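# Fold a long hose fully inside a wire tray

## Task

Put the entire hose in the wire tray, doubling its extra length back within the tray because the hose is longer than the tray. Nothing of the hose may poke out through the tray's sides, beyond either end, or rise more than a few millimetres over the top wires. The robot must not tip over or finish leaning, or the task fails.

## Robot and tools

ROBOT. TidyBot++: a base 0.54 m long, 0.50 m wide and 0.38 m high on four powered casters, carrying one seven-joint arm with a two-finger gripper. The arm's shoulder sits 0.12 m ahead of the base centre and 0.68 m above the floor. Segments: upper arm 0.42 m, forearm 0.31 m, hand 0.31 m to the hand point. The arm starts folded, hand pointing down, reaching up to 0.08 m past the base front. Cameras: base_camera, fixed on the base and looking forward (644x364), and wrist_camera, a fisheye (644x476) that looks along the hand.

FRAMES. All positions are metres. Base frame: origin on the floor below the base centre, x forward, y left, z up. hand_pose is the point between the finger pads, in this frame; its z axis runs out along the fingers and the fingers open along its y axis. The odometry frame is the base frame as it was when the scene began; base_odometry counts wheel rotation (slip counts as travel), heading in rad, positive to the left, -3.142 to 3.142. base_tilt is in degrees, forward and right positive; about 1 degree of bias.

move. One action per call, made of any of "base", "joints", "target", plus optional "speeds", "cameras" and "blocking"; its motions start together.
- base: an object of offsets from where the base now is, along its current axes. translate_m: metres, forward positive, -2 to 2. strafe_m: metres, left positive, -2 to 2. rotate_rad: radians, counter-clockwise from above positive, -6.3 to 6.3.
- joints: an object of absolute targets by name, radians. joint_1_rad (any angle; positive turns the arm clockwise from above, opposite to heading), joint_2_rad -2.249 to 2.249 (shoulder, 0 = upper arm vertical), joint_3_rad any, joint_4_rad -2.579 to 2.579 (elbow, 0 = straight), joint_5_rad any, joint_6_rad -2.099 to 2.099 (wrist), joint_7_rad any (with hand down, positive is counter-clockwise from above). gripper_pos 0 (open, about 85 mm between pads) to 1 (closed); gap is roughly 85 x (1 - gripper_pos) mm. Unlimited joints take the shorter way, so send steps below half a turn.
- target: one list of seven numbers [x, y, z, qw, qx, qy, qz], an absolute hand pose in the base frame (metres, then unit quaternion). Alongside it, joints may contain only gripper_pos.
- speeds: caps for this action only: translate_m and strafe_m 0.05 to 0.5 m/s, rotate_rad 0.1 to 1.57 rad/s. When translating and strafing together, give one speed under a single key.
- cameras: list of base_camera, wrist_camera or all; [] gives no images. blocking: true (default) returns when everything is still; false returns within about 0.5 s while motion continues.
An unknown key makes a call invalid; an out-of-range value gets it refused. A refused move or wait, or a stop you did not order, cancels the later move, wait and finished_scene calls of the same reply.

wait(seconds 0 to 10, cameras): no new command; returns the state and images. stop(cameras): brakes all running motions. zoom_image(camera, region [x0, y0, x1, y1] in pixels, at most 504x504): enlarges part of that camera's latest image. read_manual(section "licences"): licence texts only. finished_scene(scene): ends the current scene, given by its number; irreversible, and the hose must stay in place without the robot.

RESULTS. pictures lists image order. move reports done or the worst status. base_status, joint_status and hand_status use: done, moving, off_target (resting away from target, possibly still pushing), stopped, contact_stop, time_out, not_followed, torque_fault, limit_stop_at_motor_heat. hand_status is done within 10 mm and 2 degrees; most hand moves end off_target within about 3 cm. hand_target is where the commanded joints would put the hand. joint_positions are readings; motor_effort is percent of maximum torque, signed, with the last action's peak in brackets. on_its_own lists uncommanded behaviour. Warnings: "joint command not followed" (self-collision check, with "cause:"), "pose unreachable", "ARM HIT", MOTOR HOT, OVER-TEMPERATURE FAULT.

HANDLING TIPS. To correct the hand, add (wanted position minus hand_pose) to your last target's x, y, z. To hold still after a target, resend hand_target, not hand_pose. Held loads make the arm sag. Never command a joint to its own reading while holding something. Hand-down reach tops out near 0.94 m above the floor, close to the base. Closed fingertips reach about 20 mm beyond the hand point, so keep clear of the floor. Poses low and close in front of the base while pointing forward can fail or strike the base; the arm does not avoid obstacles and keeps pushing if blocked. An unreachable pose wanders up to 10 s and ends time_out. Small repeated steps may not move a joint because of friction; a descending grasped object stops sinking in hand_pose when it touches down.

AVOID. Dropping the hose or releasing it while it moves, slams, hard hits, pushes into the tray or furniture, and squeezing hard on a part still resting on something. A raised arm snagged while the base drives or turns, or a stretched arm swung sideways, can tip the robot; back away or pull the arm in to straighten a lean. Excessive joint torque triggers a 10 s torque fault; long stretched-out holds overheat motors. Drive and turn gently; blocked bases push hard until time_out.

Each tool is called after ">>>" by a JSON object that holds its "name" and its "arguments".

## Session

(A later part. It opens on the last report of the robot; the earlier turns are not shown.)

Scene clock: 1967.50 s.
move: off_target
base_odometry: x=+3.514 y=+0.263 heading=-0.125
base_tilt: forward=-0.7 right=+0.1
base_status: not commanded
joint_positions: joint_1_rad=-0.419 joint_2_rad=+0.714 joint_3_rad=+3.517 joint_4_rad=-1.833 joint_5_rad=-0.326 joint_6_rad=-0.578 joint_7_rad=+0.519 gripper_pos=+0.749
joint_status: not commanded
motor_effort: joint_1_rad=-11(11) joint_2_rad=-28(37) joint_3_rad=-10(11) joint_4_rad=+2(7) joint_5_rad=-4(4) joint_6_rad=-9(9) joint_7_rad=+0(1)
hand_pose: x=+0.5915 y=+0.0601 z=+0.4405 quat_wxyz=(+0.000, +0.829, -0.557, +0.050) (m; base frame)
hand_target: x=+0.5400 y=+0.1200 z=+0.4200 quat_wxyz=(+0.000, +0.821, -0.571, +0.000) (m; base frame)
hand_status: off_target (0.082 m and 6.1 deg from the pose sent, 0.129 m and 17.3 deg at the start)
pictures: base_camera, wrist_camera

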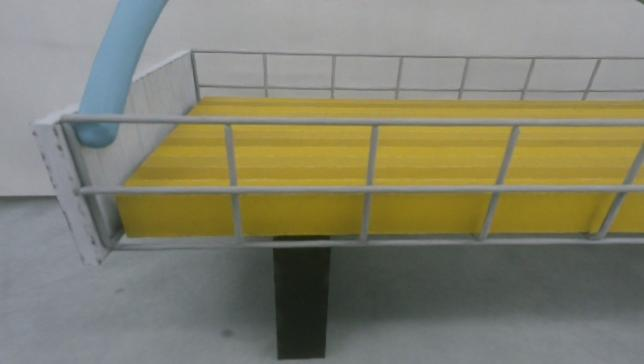

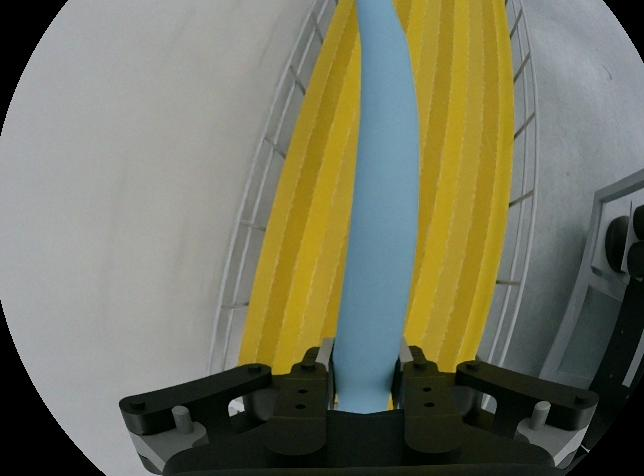

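>>> {"name": "move", "arguments": {"target": [0.62,0.11,0.34,0,0.85,-0.53,0]}}

>>> {"name": "move", "arguments": {"target": [0.655,0.14,0.25,0,0.89,-0.456,0]}}

Scene clock: 1970.73 s.
move: off_target
base_odometry: x=+3.514 y=+0.263 heading=-0.125
base_tilt: forward=-0.6 right=+0.0
base_status: not commanded
joint_positions: joint_1_rad=-0.376 joint_2_rad=+0.959 joint_3_rad=+3.469 joint_4_rad=-1.604 joint_5_rad=-0.356 joint_6_rad=-0.578 joint_7_rad=+0.529 gripper_pos=+0.749
joint_status: not commanded
motor_effort: joint_1_rad=-6(12) joint_2_rad=-36(37) joint_3_rad=-3(10) joint_4_rad=+4(5) joint_5_rad=-2(4) joint_6_rad=-6(9) joint_7_rad=-1(1)
hand_pose: x=+0.6507 y=+0.0738 z=+0.3606 quat_wxyz=(+0.008, +0.839, -0.542, +0.046) (m; base frame)
hand_target: x=+0.6200 y=+0.1100 z=+0.3400 quat_wxyz=(+0.000, +0.849, -0.529, +0.000) (m; base frame)
hand_status: off_target (0.052 m and 5.6 deg from the pose sent, 0.116 m and 6.9 deg at the start)
pictures: base_camera, wrist_camera

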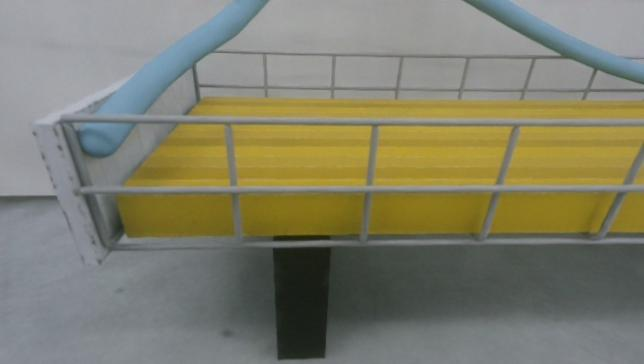

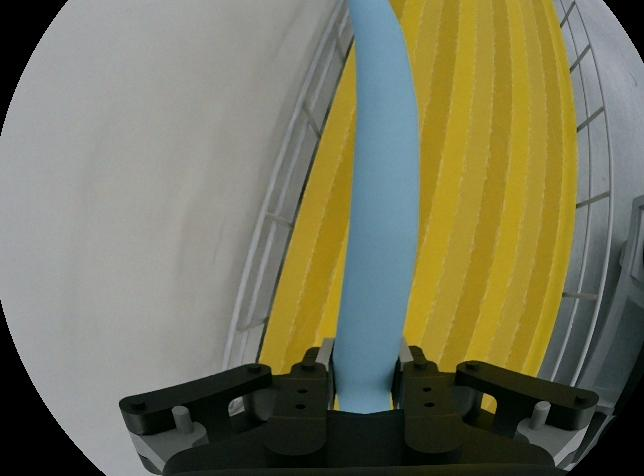

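Scene clock: 1971.97 s.
move: off_target
base_odometry: x=+3.514 y=+0.263 heading=-0.125
base_tilt: forward=-0.7 right=+0.1
base_status: not commanded
joint_positions: joint_1_rad=-0.368 joint_2_rad=+1.196 joint_3_rad=+3.423 joint_4_rad=-1.391 joint_5_rad=-0.356 joint_6_rad=-0.572 joint_7_rad=+0.601 gripper_pos=+0.749
joint_status: not commanded
motor_effort: joint_1_rad=-6(7) joint_2_rad=-41(43) joint_3_rad=-4(4) joint_4_rad=+4(6) joint_5_rad=-2(2) joint_6_rad=-6(7) joint_7_rad=+0(2)
hand_pose: x=+0.6799 y=+0.1004 z=+0.2662 quat_wxyz=(+0.017, +0.876, -0.481, +0.034) (m; base frame)
hand_target: x=+0.6550 y=+0.1400 z=+0.2500 quat_wxyz=(+0.000, +0.890, -0.456, +0.000) (m; base frame)
hand_status: off_target (0.049 m and 5.5 deg from the pose sent, 0.129 m and 12.7 deg at the start)
pictures: base_camera, wrist_camera

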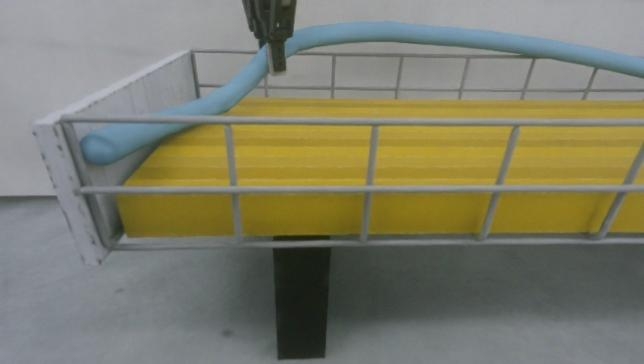

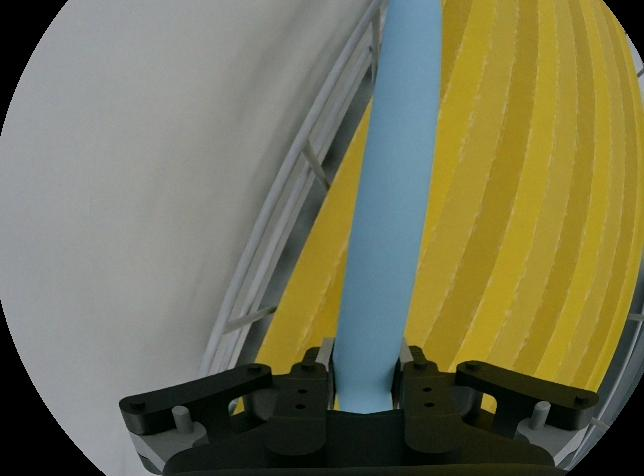

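>>> {"name": "move", "arguments": {"target": [0.66,0.165,0.21,0,0.89,-0.456,0]}}

Scene clock: 1978.77 s.
move: off_target
base_odometry: x=+3.514 y=+0.263 heading=-0.125
base_tilt: forward=-0.7 right=+0.1
base_status: not commanded
joint_positions: joint_1_rad=-0.368 joint_2_rad=+1.252 joint_3_rad=+3.422 joint_4_rad=-1.323 joint_5_rad=-0.356 joint_6_rad=-0.572 joint_7_rad=+0.603 gripper_pos=+0.749
joint_status: not commanded
motor_effort: joint_1_rad=-10(11) joint_2_rad=-36(41) joint_3_rad=-7(9) joint_4_rad=+9(9) joint_5_rad=-5(6) joint_6_rad=+1(6) joint_7_rad=-1(2)
hand_pose: x=+0.6940 y=+0.1060 z=+0.2462 quat_wxyz=(+0.015, +0.880, -0.472, +0.039) (m; base frame)
hand_target: x=+0.6600 y=+0.1650 z=+0.2100 quat_wxyz=(+0.000, +0.890, -0.456, +0.000) (m; base frame)
hand_status: off_target (0.077 m and 5.3 deg from the pose sent, 0.088 m and 5.5 deg at the start)
pictures: base_camera, wrist_camera

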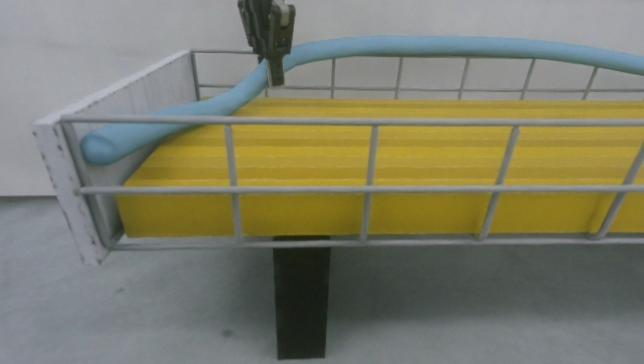

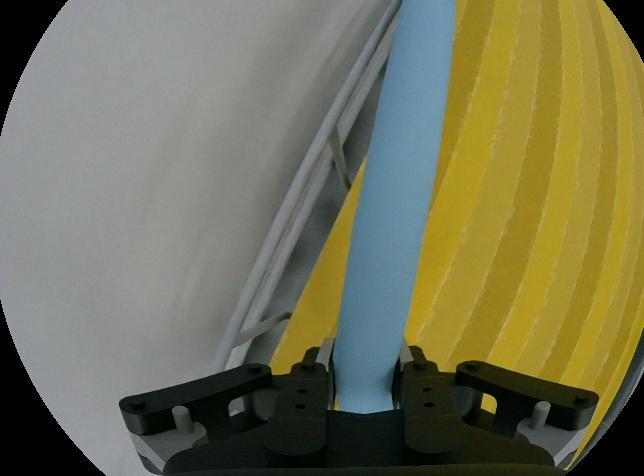

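>>> {"name": "move", "arguments": {"cameras": ["base_camera","wrist_camera"]}}

Scene clock: 1992.10 s.
base_odometry: x=+3.514 y=+0.263 heading=-0.125
base_tilt: forward=-0.7 right=+0.1
base_status: not commanded
joint_positions: joint_1_rad=-0.368 joint_2_rad=+1.253 joint_3_rad=+3.422 joint_4_rad=-1.321 joint_5_rad=-0.356 joint_6_rad=-0.572 joint_7_rad=+0.603 gripper_pos=+0.749
joint_status: not commanded
motor_effort: joint_1_rad=-11(11) joint_2_rad=-36(41) joint_3_rad=-8(9) joint_4_rad=+9(9) joint_5_rad=-5(6) joint_6_rad=+1(6) joint_7_rad=-1(2)
hand_pose: x=+0.6946 y=+0.1062 z=+0.2460 quat_wxyz=(+0.015, +0.881, -0.472, +0.039) (m; base frame)
hand_target: x=+0.6600 y=+0.1650 z=+0.2100 quat_wxyz=(+0.000, +0.890, -0.456, +0.000) (m; base frame)
hand_status: off_target (0.077 m and 5.3 deg from the pose sent, 0.088 m and 5.5 deg at the start)
pictures: base_camera, wrist_camera

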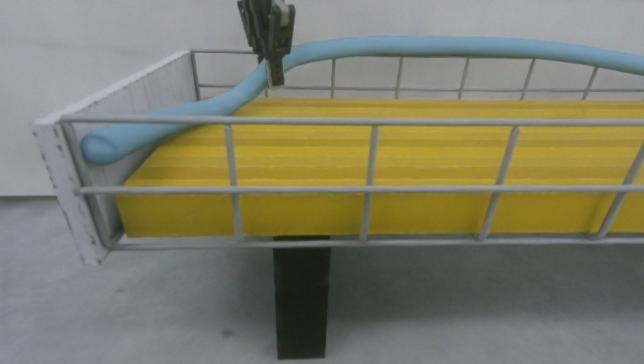

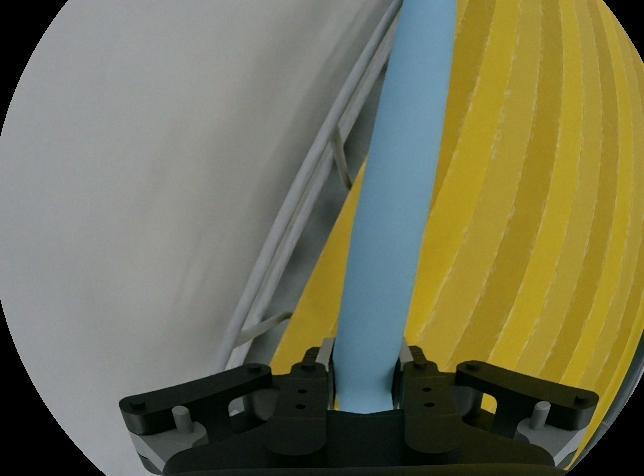

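>>> {"name": "move", "arguments": {"target": [0.60,0.165,0.22,0,0.89,-0.456,0]}}

>>> {"name": "move", "arguments": {"target": [0.60,0.165,0.19,0,0.89,-0.456,0]}}

Scene clock: 1996.47 s.
move: off_target
base_odometry: x=+3.514 y=+0.263 heading=-0.125
base_tilt: forward=-0.7 right=+0.1
base_status: not commanded
joint_positions: joint_1_rad=-0.385 joint_2_rad=+1.192 joint_3_rad=+3.421 joint_4_rad=-1.493 joint_5_rad=-0.438 joint_6_rad=-0.398 joint_7_rad=+0.644 gripper_pos=+0.749
joint_status: not commanded
motor_effort: joint_1_rad=-9(11) joint_2_rad=-32(36) joint_3_rad=-8(10) joint_4_rad=+0(10) joint_5_rad=-2(5) joint_6_rad=-9(9) joint_7_rad=-1(2)
hand_pose: x=+0.6786 y=+0.1002 z=+0.2553 quat_wxyz=(-0.005, +0.868, -0.492, +0.070) (m; base frame)
hand_target: x=+0.6000 y=+0.1650 z=+0.2200 quat_wxyz=(+0.000, +0.890, -0.456, +0.000) (m; base frame)
hand_status: off_target (0.108 m and 9.4 deg from the pose sent, 0.114 m and 5.3 deg at the start)
pictures: base_camera, wrist_camera

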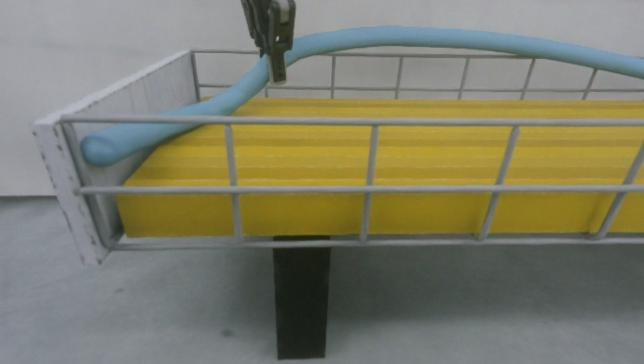

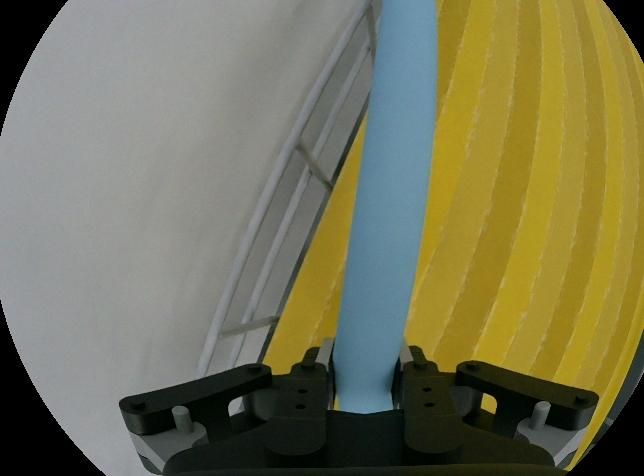

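Scene clock: 1997.27 s.
move: off_target
base_odometry: x=+3.514 y=+0.263 heading=-0.125
base_tilt: forward=-0.7 right=+0.1
base_status: not commanded
joint_positions: joint_1_rad=-0.385 joint_2_rad=+1.203 joint_3_rad=+3.421 joint_4_rad=-1.486 joint_5_rad=-0.450 joint_6_rad=-0.385 joint_7_rad=+0.661 gripper_pos=+0.749
joint_status: not commanded
motor_effort: joint_1_rad=-10(11) joint_2_rad=-28(32) joint_3_rad=-9(10) joint_4_rad=+1(1) joint_5_rad=-3(3) joint_6_rad=-7(8) joint_7_rad=-1(2)
hand_pose: x=+0.6822 y=+0.1009 z=+0.2507 quat_wxyz=(-0.008, +0.869, -0.488, +0.074) (m; base frame)
hand_target: x=+0.6000 y=+0.1650 z=+0.1900 quat_wxyz=(+0.000, +0.890, -0.456, +0.000) (m; base frame)
hand_status: off_target (0.121 m and 9.6 deg from the pose sent, 0.121 m and 9.4 deg at the start)
pictures: base_camera, wrist_camera

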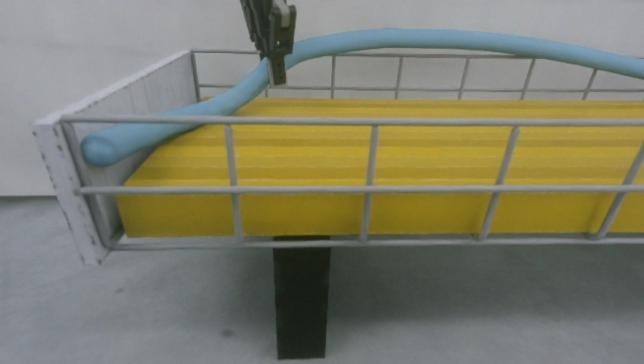

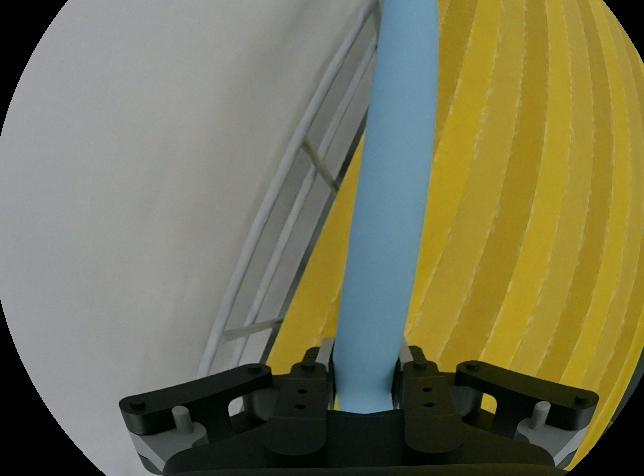

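>>> {"name": "move", "arguments": {"joints": {"gripper_pos":0.2}}}

>>> {"name": "move", "arguments": {"target": [0.68,0.10,0.42,0,0.89,-0.456,0], "cameras": []}}

>>> {"name": "move", "arguments": {"target": [0.54,0.14,0.42,0,0.985,-0.17,0]}}

Scene clock: 2005.40 s.
move: done
base_odometry: x=+3.514 y=+0.263 heading=-0.125
base_tilt: forward=-0.8 right=+0.0
base_status: not commanded
joint_positions: joint_1_rad=-0.426 joint_2_rad=+1.259 joint_3_rad=+3.364 joint_4_rad=-1.496 joint_5_rad=-0.478 joint_6_rad=-0.377 joint_7_rad=+0.663 gripper_pos=+0.200
joint_status: all done
motor_effort: joint_1_rad=-3(10) joint_2_rad=-35(45) joint_3_rad=-3(10) joint_4_rad=+4(8) joint_5_rad=+0(6) joint_6_rad=-2(10) joint_7_rad=+0(2)
hand_pose: x=+0.6391 y=+0.1458 z=+0.2139 quat_wxyz=(-0.007, +0.880, -0.475, +0.034) (m; base frame)
hand_target: x=+0.6000 y=+0.1650 z=+0.1900 quat_wxyz=(+0.000, +0.890, -0.456, +0.000) (m; base frame)
hand_status: not commanded
pictures: base_camera, wrist_camera

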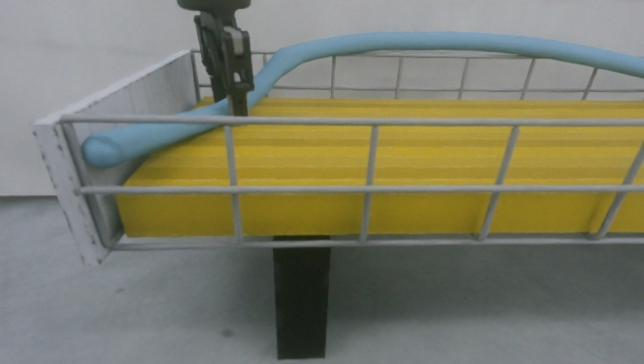

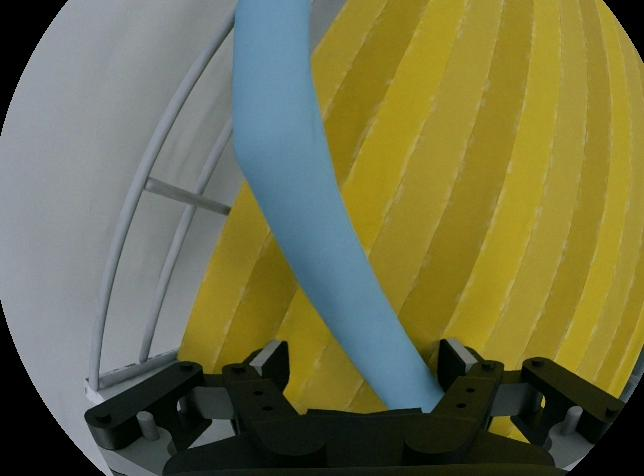

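Scene clock: 2007.23 s.
move: off_target
base_odometry: x=+3.514 y=+0.263 heading=-0.125
base_tilt: forward=-0.7 right=+0.1
base_status: not commanded
joint_positions: joint_1_rad=-0.316 joint_2_rad=+0.926 joint_3_rad=+3.364 joint_4_rad=-1.382 joint_5_rad=-0.285 joint_6_rad=-0.814 joint_7_rad=+0.663 gripper_pos=+0.200
joint_status: not commanded
motor_effort: joint_1_rad=-1(4) joint_2_rad=-43(49) joint_3_rad=+2(4) joint_4_rad=+12(14) joint_5_rad=+0(1) joint_6_rad=+0(3) joint_7_rad=+0(1)
hand_pose: x=+0.6919 y=+0.1238 z=+0.4164 quat_wxyz=(-0.027, +0.897, -0.442, +0.012) (m; base frame)
hand_target: x=+0.6800 y=+0.1000 z=+0.4200 quat_wxyz=(+0.000, +0.890, -0.456, +0.000) (m; base frame)
hand_status: off_target (0.027 m and 3.8 deg from the pose sent, 0.215 m and 4.6 deg at the start)
pictures: none
No camera images: "cameras" was empty.

Scene clock: 2009.20 s.
move: off_target
base_odometry: x=+3.514 y=+0.263 heading=-0.125
base_tilt: forward=-0.7 right=+0.1
base_status: not commanded
joint_positions: joint_1_rad=-0.385 joint_2_rad=+0.742 joint_3_rad=+3.290 joint_4_rad=-1.849 joint_5_rad=-0.197 joint_6_rad=-0.616 joint_7_rad=+0.984 gripper_pos=+0.200
joint_status: not commanded
motor_effort: joint_1_rad=+0(2) joint_2_rad=-34(43) joint_3_rad=+0(2) joint_4_rad=+9(13) joint_5_rad=+1(1) joint_6_rad=+0(1) joint_7_rad=+0(1)
hand_pose: x=+0.5343 y=+0.1280 z=+0.4144 quat_wxyz=(+0.006, +0.971, -0.236, -0.025) (m; base frame)
hand_target: x=+0.5400 y=+0.1400 z=+0.4200 quat_wxyz=(+0.000, +0.985, -0.170, +0.000) (m; base frame)
hand_status: off_target (0.014 m and 8.3 deg from the pose sent, 0.153 m and 33.0 deg at the start)
pictures: base_camera, wrist_camera

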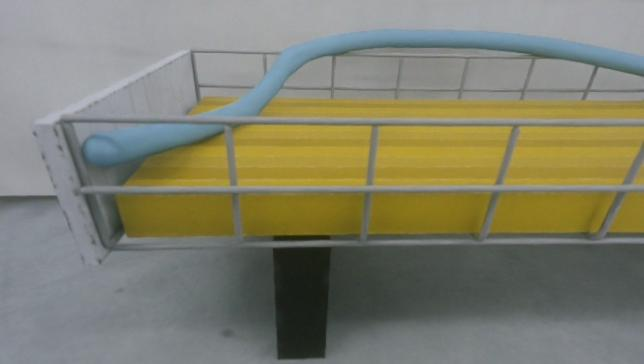

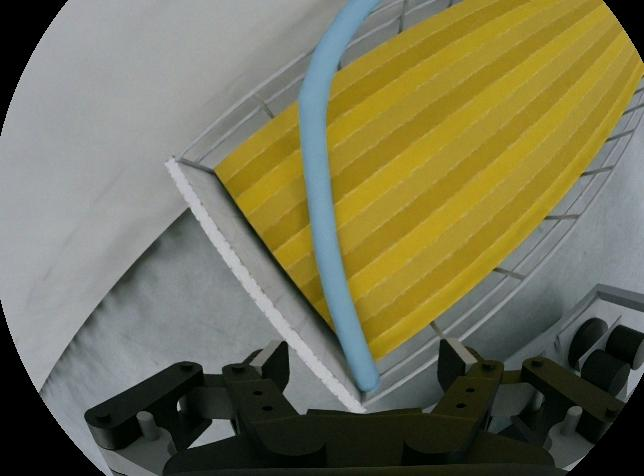

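>>> {"name": "move", "arguments": {"target": [0.535,0.155,0.30,0,0.996,-0.087,0]}}

Scene clock: 2015.57 s.
move: off_target
base_odometry: x=+3.514 y=+0.263 heading=-0.125
base_tilt: forward=-0.6 right=+0.1
base_status: not commanded
joint_positions: joint_1_rad=-0.386 joint_2_rad=+0.997 joint_3_rad=+3.239 joint_4_rad=-1.849 joint_5_rad=-0.196 joint_6_rad=-0.357 joint_7_rad=+1.166 gripper_pos=+0.200
joint_status: not commanded
motor_effort: joint_1_rad=-1(1) joint_2_rad=-36(39) joint_3_rad=+0(1) joint_4_rad=+5(10) joint_5_rad=+1(1) joint_6_rad=-1(1) joint_7_rad=+0(1)
hand_pose: x=+0.5278 y=+0.1318 z=+0.2989 quat_wxyz=(+0.018, +0.991, -0.130, -0.021) (m; base frame)
hand_target: x=+0.5350 y=+0.1550 z=+0.3000 quat_wxyz=(+0.000, +0.996, -0.087, +0.000) (m; base frame)
hand_status: off_target (0.024 m and 5.8 deg from the pose sent, 0.118 m and 17.6 deg at the start)
pictures: base_camera, wrist_camera

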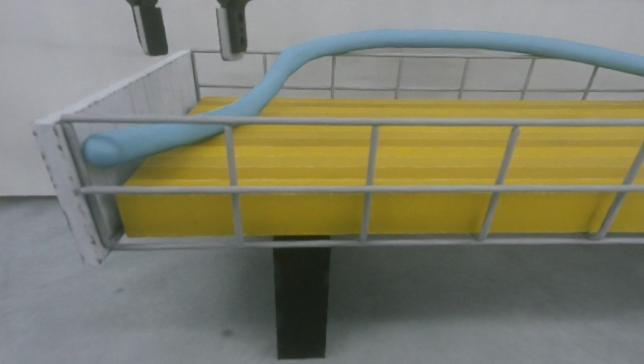

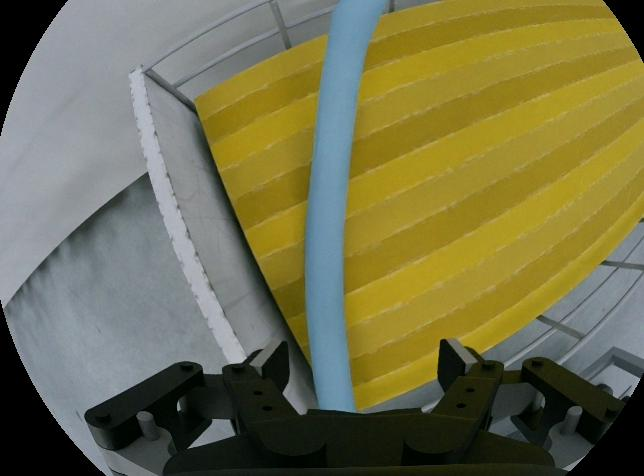

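>>> {"name": "move", "arguments": {"target": [0.545,0.165,0.22,0,0.996,-0.087,0]}}

Scene clock: 2018.13 s.
move: off_target
base_odometry: x=+3.513 y=+0.263 heading=-0.125
base_tilt: forward=-0.8 right=+0.1
base_status: not commanded
joint_positions: joint_1_rad=-0.385 joint_2_rad=+1.163 joint_3_rad=+3.223 joint_4_rad=-1.759 joint_5_rad=-0.208 joint_6_rad=-0.276 joint_7_rad=+1.186 gripper_pos=+0.200
joint_status: not commanded
motor_effort: joint_1_rad=-5(7) joint_2_rad=-31(40) joint_3_rad=-4(7) joint_4_rad=+7(8) joint_5_rad=+0(1) joint_6_rad=+2(4) joint_7_rad=+0(1)
hand_pose: x=+0.5365 y=+0.1378 z=+0.2307 quat_wxyz=(+0.020, +0.993, -0.118, -0.018) (m; base frame)
hand_target: x=+0.5450 y=+0.1650 z=+0.2200 quat_wxyz=(+0.000, +0.996, -0.087, +0.000) (m; base frame)
hand_status: off_target (0.030 m and 4.7 deg from the pose sent, 0.087 m and 5.8 deg at the start)
pictures: base_camera, wrist_camera

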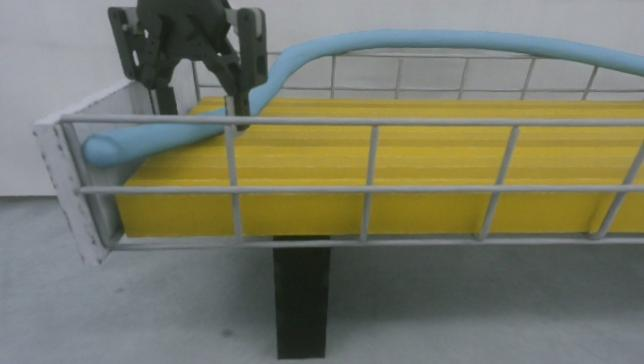

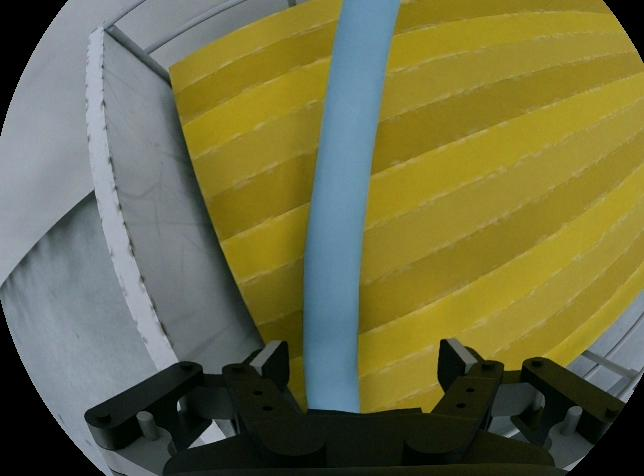

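>>> {"name": "move", "arguments": {"joints": {"gripper_pos":0.95}, "cameras": []}}

>>> {"name": "move", "arguments": {"target": [0.54,0.13,0.30,0,0.995,0.1,0], "cameras": []}}

>>> {"name": "move", "arguments": {"target": [0.52,0.06,0.29,0,0.906,0.423,0]}}

Scene clock: 2023.03 s.
move: off_target
base_odometry: x=+3.513 y=+0.263 heading=-0.125
base_tilt: forward=-0.7 right=+0.1
base_status: not commanded
joint_positions: joint_1_rad=-0.396 joint_2_rad=+1.154 joint_3_rad=+3.205 joint_4_rad=-1.745 joint_5_rad=-0.213 joint_6_rad=-0.268 joint_7_rad=+1.188 gripper_pos=+0.775
joint_status: gripper_pos off_target (ended at +0.775, target +0.950)
motor_effort: joint_1_rad=-2(4) joint_2_rad=-30(34) joint_3_rad=-2(3) joint_4_rad=+4(7) joint_5_rad=+1(2) joint_6_rad=+1(2) joint_7_rad=+0(1)
hand_pose: x=+0.5454 y=+0.1577 z=+0.2356 quat_wxyz=(+0.005, +0.994, -0.110, -0.008) (m; base frame)
hand_target: x=+0.5450 y=+0.1650 z=+0.2200 quat_wxyz=(+0.000, +0.996, -0.087, +0.000) (m; base frame)
hand_status: not commanded
pictures: none
No camera images: "cameras" was empty.

Scene clock: 2024.50 s.
move: off_target
base_odometry: x=+3.513 y=+0.263 heading=-0.125
base_tilt: forward=-0.7 right=+0.1
base_status: not commanded
joint_positions: joint_1_rad=-0.330 joint_2_rad=+1.041 joint_3_rad=+3.153 joint_4_rad=-1.860 joint_5_rad=-0.083 joint_6_rad=-0.273 joint_7_rad=+1.405 gripper_pos=+0.776
joint_status: not commanded
motor_effort: joint_1_rad=+1(3) joint_2_rad=-42(43) joint_3_rad=+2(3) joint_4_rad=+6(8) joint_5_rad=+4(4) joint_6_rad=+0(2) joint_7_rad=+3(3)
hand_pose: x=+0.5237 y=+0.1403 z=+0.2777 quat_wxyz=(-0.001, +0.999, +0.038, -0.017) (m; base frame)
hand_target: x=+0.5400 y=+0.1300 z=+0.3000 quat_wxyz=(+0.000, +0.995, +0.100, +0.000) (m; base frame)
hand_status: off_target (0.029 m and 7.3 deg from the pose sent, 0.070 m and 24.1 deg at the start)
pictures: none
No camera images: "cameras" was empty.

Scene clock: 2026.07 s.
move: off_target
base_odometry: x=+3.513 y=+0.263 heading=-0.125
base_tilt: forward=-0.6 right=+0.1
base_status: not commanded
joint_positions: joint_1_rad=-0.146 joint_2_rad=+1.023 joint_3_rad=+3.013 joint_4_rad=-1.940 joint_5_rad=+0.255 joint_6_rad=-0.186 joint_7_rad=+1.810 gripper_pos=+0.776
joint_status: not commanded
motor_effort: joint_1_rad=+6(6) joint_2_rad=-36(42) joint_3_rad=+11(11) joint_4_rad=+1(6) joint_5_rad=+12(12) joint_6_rad=-7(7) joint_7_rad=+9(9)
hand_pose: x=+0.5180 y=+0.1180 z=+0.2843 quat_wxyz=(-0.031, +0.938, +0.345, +0.005) (m; base frame)
hand_target: x=+0.5200 y=+0.0600 z=+0.2900 quat_wxyz=(+0.000, +0.906, +0.423, +0.000) (m; base frame)
hand_status: off_target (0.058 m and 10.4 deg from the pose sent, 0.081 m and 45.7 deg at the start)
pictures: base_camera, wrist_camera

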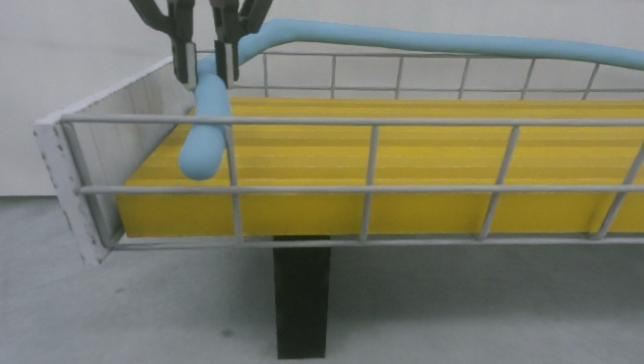

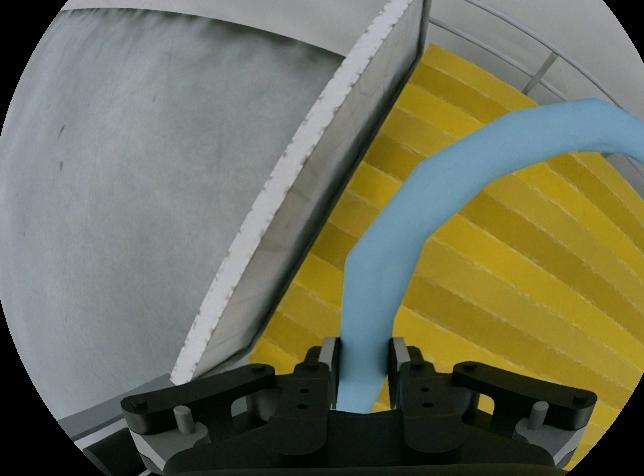

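>>> {"name": "move", "arguments": {"target": [0.50,0.03,0.28,0,0.819,0.574,0], "cameras": []}}

>>> {"name": "move", "arguments": {"target": [0.49,0.03,0.20,0,0.819,0.574,0]}}

Scene clock: 2033.60 s.
move: off_target
base_odometry: x=+3.513 y=+0.263 heading=-0.125
base_tilt: forward=-0.7 right=+0.1
base_status: not commanded
joint_positions: joint_1_rad=-0.115 joint_2_rad=+1.022 joint_3_rad=+2.973 joint_4_rad=-2.015 joint_5_rad=+0.461 joint_6_rad=-0.067 joint_7_rad=+1.992 gripper_pos=+0.776
joint_status: not commanded
motor_effort: joint_1_rad=+12(13) joint_2_rad=-34(35) joint_3_rad=+20(21) joint_4_rad=+1(2) joint_5_rad=+13(15) joint_6_rad=-12(13) joint_7_rad=+11(12)
hand_pose: x=+0.5076 y=+0.1309 z=+0.2850 quat_wxyz=(-0.045, +0.856, +0.513, +0.043) (m; base frame)
hand_target: x=+0.5000 y=+0.0300 z=+0.2800 quat_wxyz=(+0.000, +0.819, +0.574, +0.000) (m; base frame)
hand_status: off_target (0.101 m and 10.8 deg from the pose sent, 0.090 m and 29.9 deg at the start)
pictures: none
No camera images: "cameras" was empty.

Scene clock: 2034.80 s.
move: off_target
base_odometry: x=+3.513 y=+0.263 heading=-0.125
base_tilt: forward=-0.6 right=+0.1
base_status: not commanded
joint_positions: joint_1_rad=-0.153 joint_2_rad=+1.152 joint_3_rad=+3.036 joint_4_rad=-2.001 joint_5_rad=+0.462 joint_6_rad=+0.083 joint_7_rad=+2.008 gripper_pos=+0.776
joint_status: not commanded
motor_effort: joint_1_rad=+11(13) joint_2_rad=-22(34) joint_3_rad=+21(22) joint_4_rad=+4(6) joint_5_rad=+9(14) joint_6_rad=-8(12) joint_7_rad=+11(12)
hand_pose: x=+0.5008 y=+0.1335 z=+0.2334 quat_wxyz=(-0.052, +0.852, +0.518, +0.053) (m; base frame)
hand_target: x=+0.4900 y=+0.0300 z=+0.2000 quat_wxyz=(+0.000, +0.819, +0.574, +0.000) (m; base frame)
hand_status: off_target (0.109 m and 11.3 deg from the pose sent, 0.133 m and 10.8 deg at the start)
pictures: base_camera, wrist_camera

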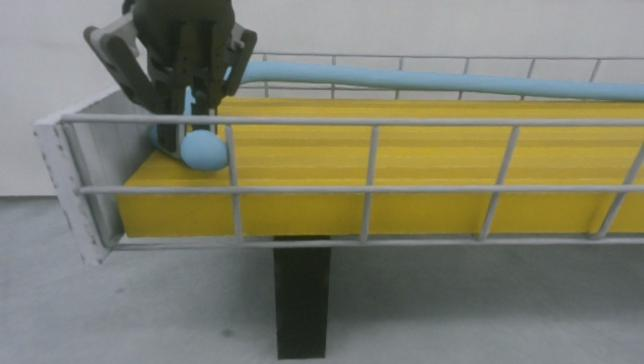

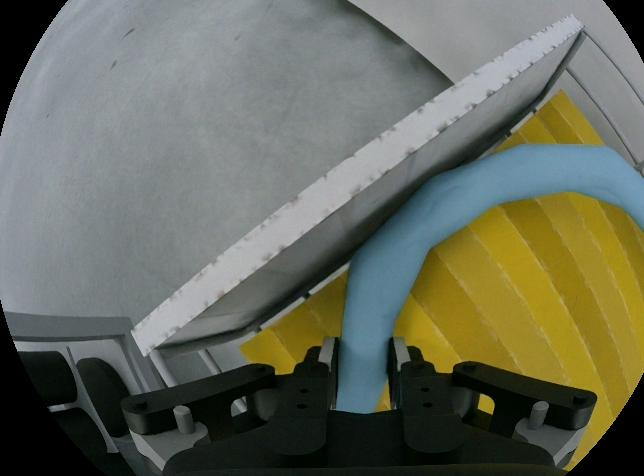

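>>> {"name": "move", "arguments": {"joints": {"gripper_pos":0.3}}}

>>> {"name": "move", "arguments": {"target": [0.50,0.11,0.45,0,0.819,0.574,0]}}

Scene clock: 2037.37 s.
move: done
base_odometry: x=+3.513 y=+0.263 heading=-0.125
base_tilt: forward=-0.7 right=+0.0
base_status: not commanded
joint_positions: joint_1_rad=-0.159 joint_2_rad=+1.176 joint_3_rad=+3.081 joint_4_rad=-1.984 joint_5_rad=+0.524 joint_6_rad=+0.102 joint_7_rad=+2.088 gripper_pos=+0.300
joint_status: all done
motor_effort: joint_1_rad=+10(14) joint_2_rad=-28(30) joint_3_rad=+13(22) joint_4_rad=-2(4) joint_5_rad=+2(9) joint_6_rad=-7(12) joint_7_rad=+1(10)
hand_pose: x=+0.5087 y=+0.1155 z=+0.2216 quat_wxyz=(-0.034, +0.817, +0.572, +0.054) (m; base frame)
hand_target: x=+0.4900 y=+0.0300 z=+0.2000 quat_wxyz=(+0.000, +0.819, +0.574, +0.000) (m; base frame)
hand_status: not commanded
pictures: base_camera, wrist_camera

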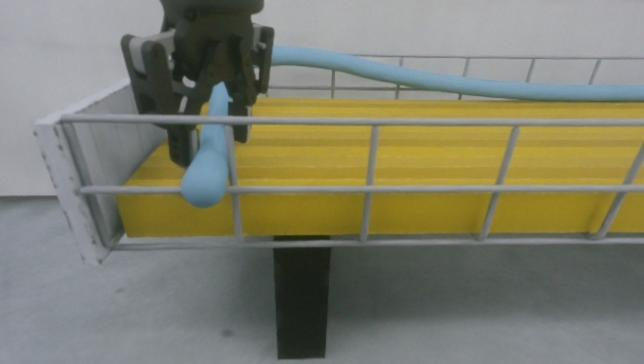

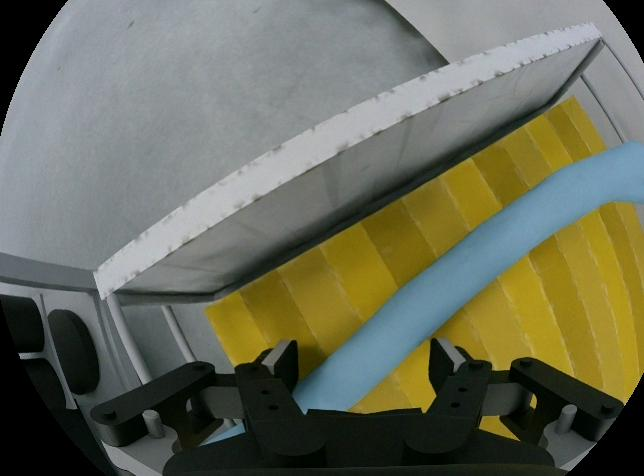

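Scene clock: 2039.53 s.
move: off_target
base_odometry: x=+3.513 y=+0.263 heading=-0.125
base_tilt: forward=-0.6 right=+0.1
base_status: not commanded
joint_positions: joint_1_rad=-0.086 joint_2_rad=+0.636 joint_3_rad=+2.880 joint_4_rad=-1.993 joint_5_rad=+0.346 joint_6_rad=-0.510 joint_7_rad=+2.155 gripper_pos=+0.300
joint_status: not commanded
motor_effort: joint_1_rad=+0(10) joint_2_rad=-30(44) joint_3_rad=-3(13) joint_4_rad=+9(10) joint_5_rad=+1(3) joint_6_rad=+0(8) joint_7_rad=+0(3)
hand_pose: x=+0.5187 y=+0.1087 z=+0.4430 quat_wxyz=(+0.012, +0.831, +0.556, +0.019) (m; base frame)
hand_target: x=+0.5000 y=+0.1100 z=+0.4500 quat_wxyz=(+0.000, +0.819, +0.574, +0.000) (m; base frame)
hand_status: off_target (0.020 m and 3.6 deg from the pose sent, 0.229 m and 7.3 deg at the start)
pictures: base_camera, wrist_camera

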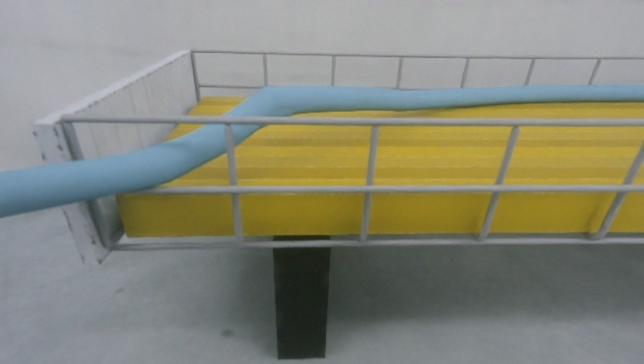

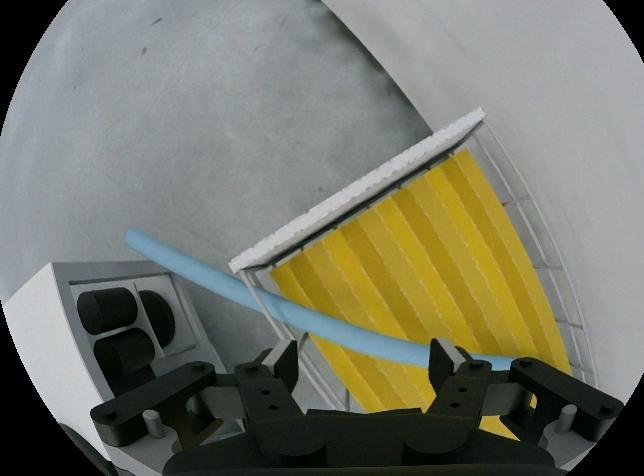

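>>> {"name": "move", "arguments": {"base": {"translate_m":-0.06}, "target": [0.49,0.155,0.40,0,0.94,-0.342,0]}}

Scene clock: 2048.30 s.
move: off_target
base_odometry: x=+3.454 y=+0.270 heading=-0.125
base_tilt: forward=-0.7 right=+0.1
base_status: done
joint_positions: joint_1_rad=-0.526 joint_2_rad=+0.710 joint_3_rad=+3.335 joint_4_rad=-2.000 joint_5_rad=-0.302 joint_6_rad=-0.486 joint_7_rad=+0.875 gripper_pos=+0.300
joint_status: not commanded
motor_effort: joint_1_rad=+0(2) joint_2_rad=-31(32) joint_3_rad=+1(5) joint_4_rad=+7(10) joint_5_rad=+1(1) joint_6_rad=+0(1) joint_7_rad=+0(1)
hand_pose: x=+0.4860 y=+0.1570 z=+0.4060 quat_wxyz=(+0.003, +0.957, -0.291, -0.015) (m; base frame)
hand_target: x=+0.4900 y=+0.1550 z=+0.4000 quat_wxyz=(+0.000, +0.940, -0.342, +0.000) (m; base frame)
hand_status: off_target (0.008 m and 6.4 deg from the pose sent, 0.069 m and 107.6 deg at the start)
pictures: base_camera, wrist_camera

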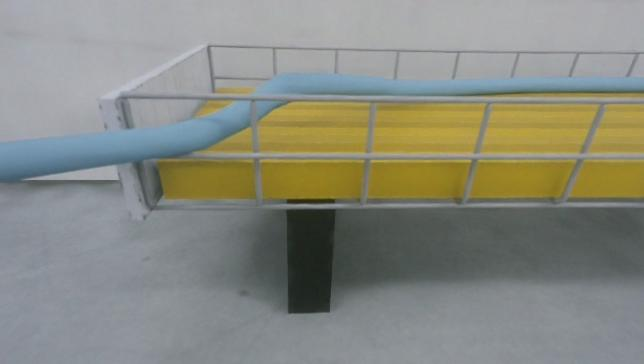

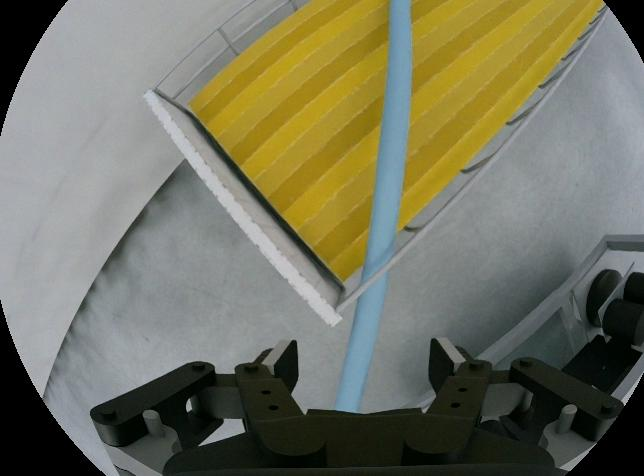

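>>> {"name": "zoom_image", "arguments": {"camera": "wrist_camera", "region": [270, 170, 470, 350]}}

>>> {"name": "zoom_image", "arguments": {"camera": "base_camera", "region": [60, 60, 320, 220]}}

Scaled by 2.520.

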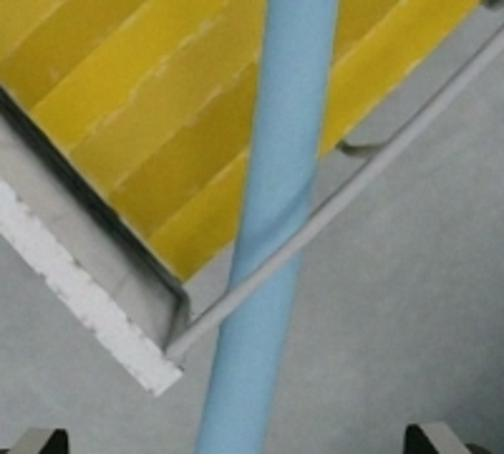

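Scaled by 1.938.

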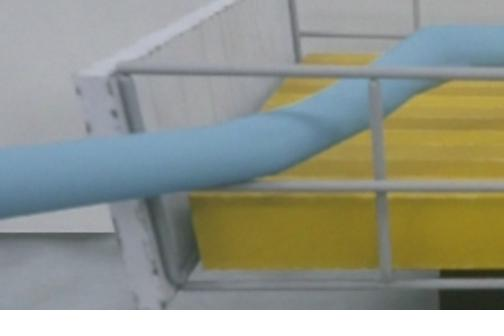

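>>> {"name": "move", "arguments": {"target": [0.56,0.065,0.36,0,0.906,-0.423,0]}}

Scene clock: 2057.27 s.
move: off_target
base_odometry: x=+3.454 y=+0.270 heading=-0.125
base_tilt: forward=-0.7 right=+0.1
base_status: not commanded
joint_positions: joint_1_rad=-0.297 joint_2_rad=+0.853 joint_3_rad=+3.341 joint_4_rad=-1.885 joint_5_rad=-0.337 joint_6_rad=-0.486 joint_7_rad=+0.873 gripper_pos=+0.300
joint_status: not commanded
motor_effort: joint_1_rad=-1(3) joint_2_rad=-35(35) joint_3_rad=+2(2) joint_4_rad=+7(8) joint_5_rad=+1(1) joint_6_rad=-1(1) joint_7_rad=+0(1)
hand_pose: x=+0.5398 y=+0.0718 z=+0.3609 quat_wxyz=(+0.011, +0.913, -0.408, -0.022) (m; base frame)
hand_target: x=+0.5600 y=+0.0650 z=+0.3600 quat_wxyz=(+0.000, +0.906, -0.423, +0.000) (m; base frame)
hand_status: off_target (0.021 m and 3.4 deg from the pose sent, 0.127 m and 16.3 deg at the start)
pictures: base_camera, wrist_camera

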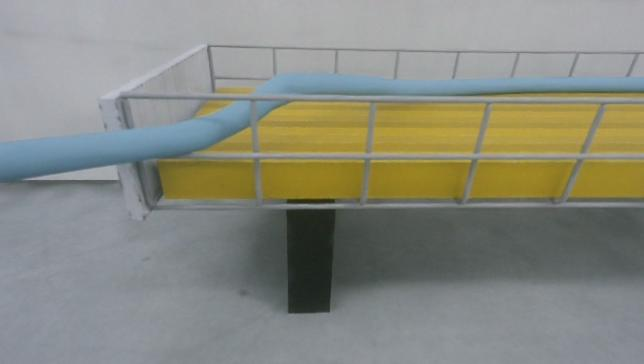

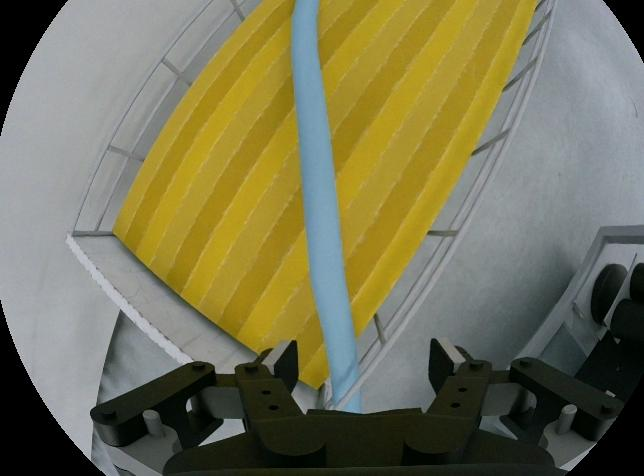

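>>> {"name": "move", "arguments": {"target": [0.61,0.045,0.30,0,0.935,-0.355,0], "cameras": []}}

>>> {"name": "move", "arguments": {"target": [0.62,0.045,0.215,0,0.935,-0.355,0]}}

Scene clock: 2060.57 s.
move: off_target
base_odometry: x=+3.454 y=+0.270 heading=-0.125
base_tilt: forward=-0.7 right=+0.1
base_status: not commanded
joint_positions: joint_1_rad=-0.208 joint_2_rad=+1.038 joint_3_rad=+3.327 joint_4_rad=-1.693 joint_5_rad=-0.338 joint_6_rad=-0.486 joint_7_rad=+0.963 gripper_pos=+0.300
joint_status: not commanded
motor_effort: joint_1_rad=+0(2) joint_2_rad=-39(41) joint_3_rad=+2(2) joint_4_rad=+7(8) joint_5_rad=+1(1) joint_6_rad=-1(1) joint_7_rad=+1(1)
hand_pose: x=+0.5933 y=+0.0425 z=+0.2988 quat_wxyz=(+0.012, +0.920, -0.391, -0.018) (m; base frame)
hand_target: x=+0.6100 y=+0.0450 z=+0.3000 quat_wxyz=(+0.000, +0.935, -0.355, +0.000) (m; base frame)
hand_status: off_target (0.017 m and 5.1 deg from the pose sent, 0.097 m and 7.2 deg at the start)
pictures: none
No camera images: "cameras" was empty.

Scene clock: 2062.00 s.
move: off_target
base_odometry: x=+3.454 y=+0.270 heading=-0.125
base_tilt: forward=-0.7 right=+0.1
base_status: not commanded
joint_positions: joint_1_rad=-0.192 joint_2_rad=+1.230 joint_3_rad=+3.299 joint_4_rad=-1.580 joint_5_rad=-0.338 joint_6_rad=-0.411 joint_7_rad=+0.992 gripper_pos=+0.300
joint_status: not commanded
motor_effort: joint_1_rad=+0(1) joint_2_rad=-39(43) joint_3_rad=+1(2) joint_4_rad=+8(9) joint_5_rad=+1(1) joint_6_rad=+1(3) joint_7_rad=+0(1)
hand_pose: x=+0.6015 y=+0.0410 z=+0.2162 quat_wxyz=(+0.020, +0.929, -0.370, -0.020) (m; base frame)
hand_target: x=+0.6200 y=+0.0450 z=+0.2150 quat_wxyz=(+0.000, +0.935, -0.355, +0.000) (m; base frame)
hand_status: off_target (0.019 m and 3.7 deg from the pose sent, 0.088 m and 5.1 deg at the start)
pictures: base_camera, wrist_camera

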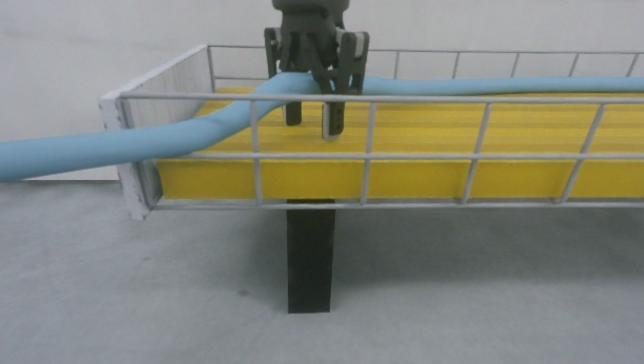

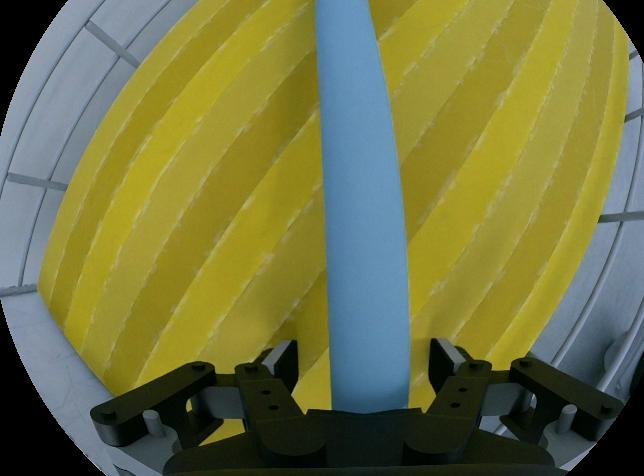

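>>> {"name": "move", "arguments": {"joints": {"gripper_pos":0.95}, "cameras": []}}

>>> {"name": "move", "arguments": {"target": [0.67,-0.05,0.36,0,0.935,-0.355,0], "cameras": []}}

>>> {"name": "move", "arguments": {"target": [0.67,-0.12,0.44,0,0.935,-0.355,0]}}

Scene clock: 2065.40 s.
move: off_target
base_odometry: x=+3.454 y=+0.270 heading=-0.125
base_tilt: forward=-0.7 right=+0.1
base_status: not commanded
joint_positions: joint_1_rad=-0.192 joint_2_rad=+1.223 joint_3_rad=+3.288 joint_4_rad=-1.569 joint_5_rad=-0.338 joint_6_rad=-0.407 joint_7_rad=+0.996 gripper_pos=+0.765
joint_status: gripper_pos off_target (ended at +0.765, target +0.950)
motor_effort: joint_1_rad=+1(1) joint_2_rad=-37(38) joint_3_rad=+3(3) joint_4_rad=+5(6) joint_5_rad=+1(2) joint_6_rad=+0(1) joint_7_rad=+0(1)
hand_pose: x=+0.6117 y=+0.0489 z=+0.2204 quat_wxyz=(+0.011, +0.930, -0.366, -0.012) (m; base frame)
hand_target: x=+0.6200 y=+0.0450 z=+0.2150 quat_wxyz=(+0.000, +0.935, -0.355, +0.000) (m; base frame)
hand_status: not commanded
pictures: none
No camera images: "cameras" was empty.

Scene clock: 2066.70 s.
move: off_target
base_odometry: x=+3.454 y=+0.270 heading=-0.125
base_tilt: forward=-0.7 right=+0.1
base_status: not commanded
joint_positions: joint_1_rad=-0.070 joint_2_rad=+1.041 joint_3_rad=+3.278 joint_4_rad=-1.500 joint_5_rad=-0.272 joint_6_rad=-0.681 joint_7_rad=+1.036 gripper_pos=+0.765
joint_status: not commanded
motor_effort: joint_1_rad=+8(9) joint_2_rad=-48(51) joint_3_rad=+9(10) joint_4_rad=+15(16) joint_5_rad=+3(4) joint_6_rad=+4(4) joint_7_rad=-1(1)
hand_pose: x=+0.6428 y=+0.0129 z=+0.3256 quat_wxyz=(-0.014, +0.929, -0.369, -0.036) (m; base frame)
hand_target: x=+0.6700 y=-0.0500 z=+0.3600 quat_wxyz=(+0.000, +0.935, -0.355, +0.000) (m; base frame)
hand_status: off_target (0.077 m and 4.8 deg from the pose sent, 0.181 m and 2.3 deg at the start)
pictures: none
No camera images: "cameras" was empty.

Scene clock: 2067.73 s.
move: off_target
base_odometry: x=+3.454 y=+0.270 heading=-0.124
base_tilt: forward=-0.7 right=+0.1
base_status: not commanded
joint_positions: joint_1_rad=+0.035 joint_2_rad=+0.979 joint_3_rad=+3.255 joint_4_rad=-1.463 joint_5_rad=-0.256 joint_6_rad=-0.871 joint_7_rad=+1.111 gripper_pos=+0.768
joint_status: not commanded
motor_effort: joint_1_rad=+13(14) joint_2_rad=-58(60) joint_3_rad=+14(15) joint_4_rad=+21(22) joint_5_rad=+8(8) joint_6_rad=+4(5) joint_7_rad=+1(1)
hand_pose: x=+0.6257 y=-0.0169 z=+0.3701 quat_wxyz=(-0.029, +0.927, -0.363, -0.086) (m; base frame)
hand_target: x=+0.6700 y=-0.1200 z=+0.4400 quat_wxyz=(+0.000, +0.935, -0.355, +0.000) (m; base frame)
hand_status: off_target (0.132 m and 10.5 deg from the pose sent, 0.177 m and 4.8 deg at the start)
pictures: base_camera, wrist_camera

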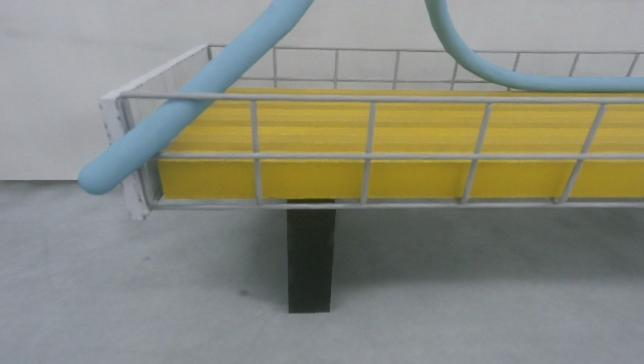

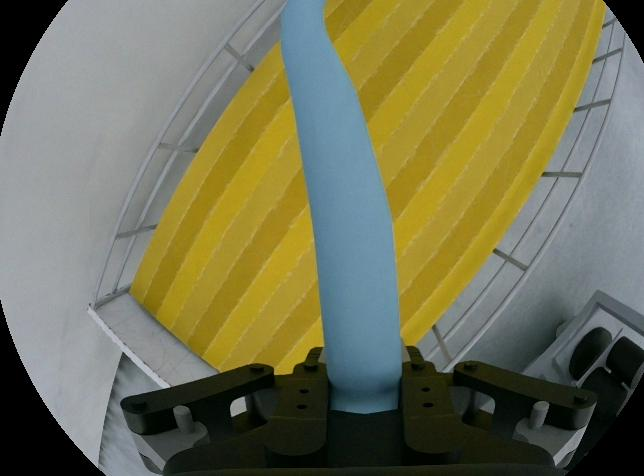

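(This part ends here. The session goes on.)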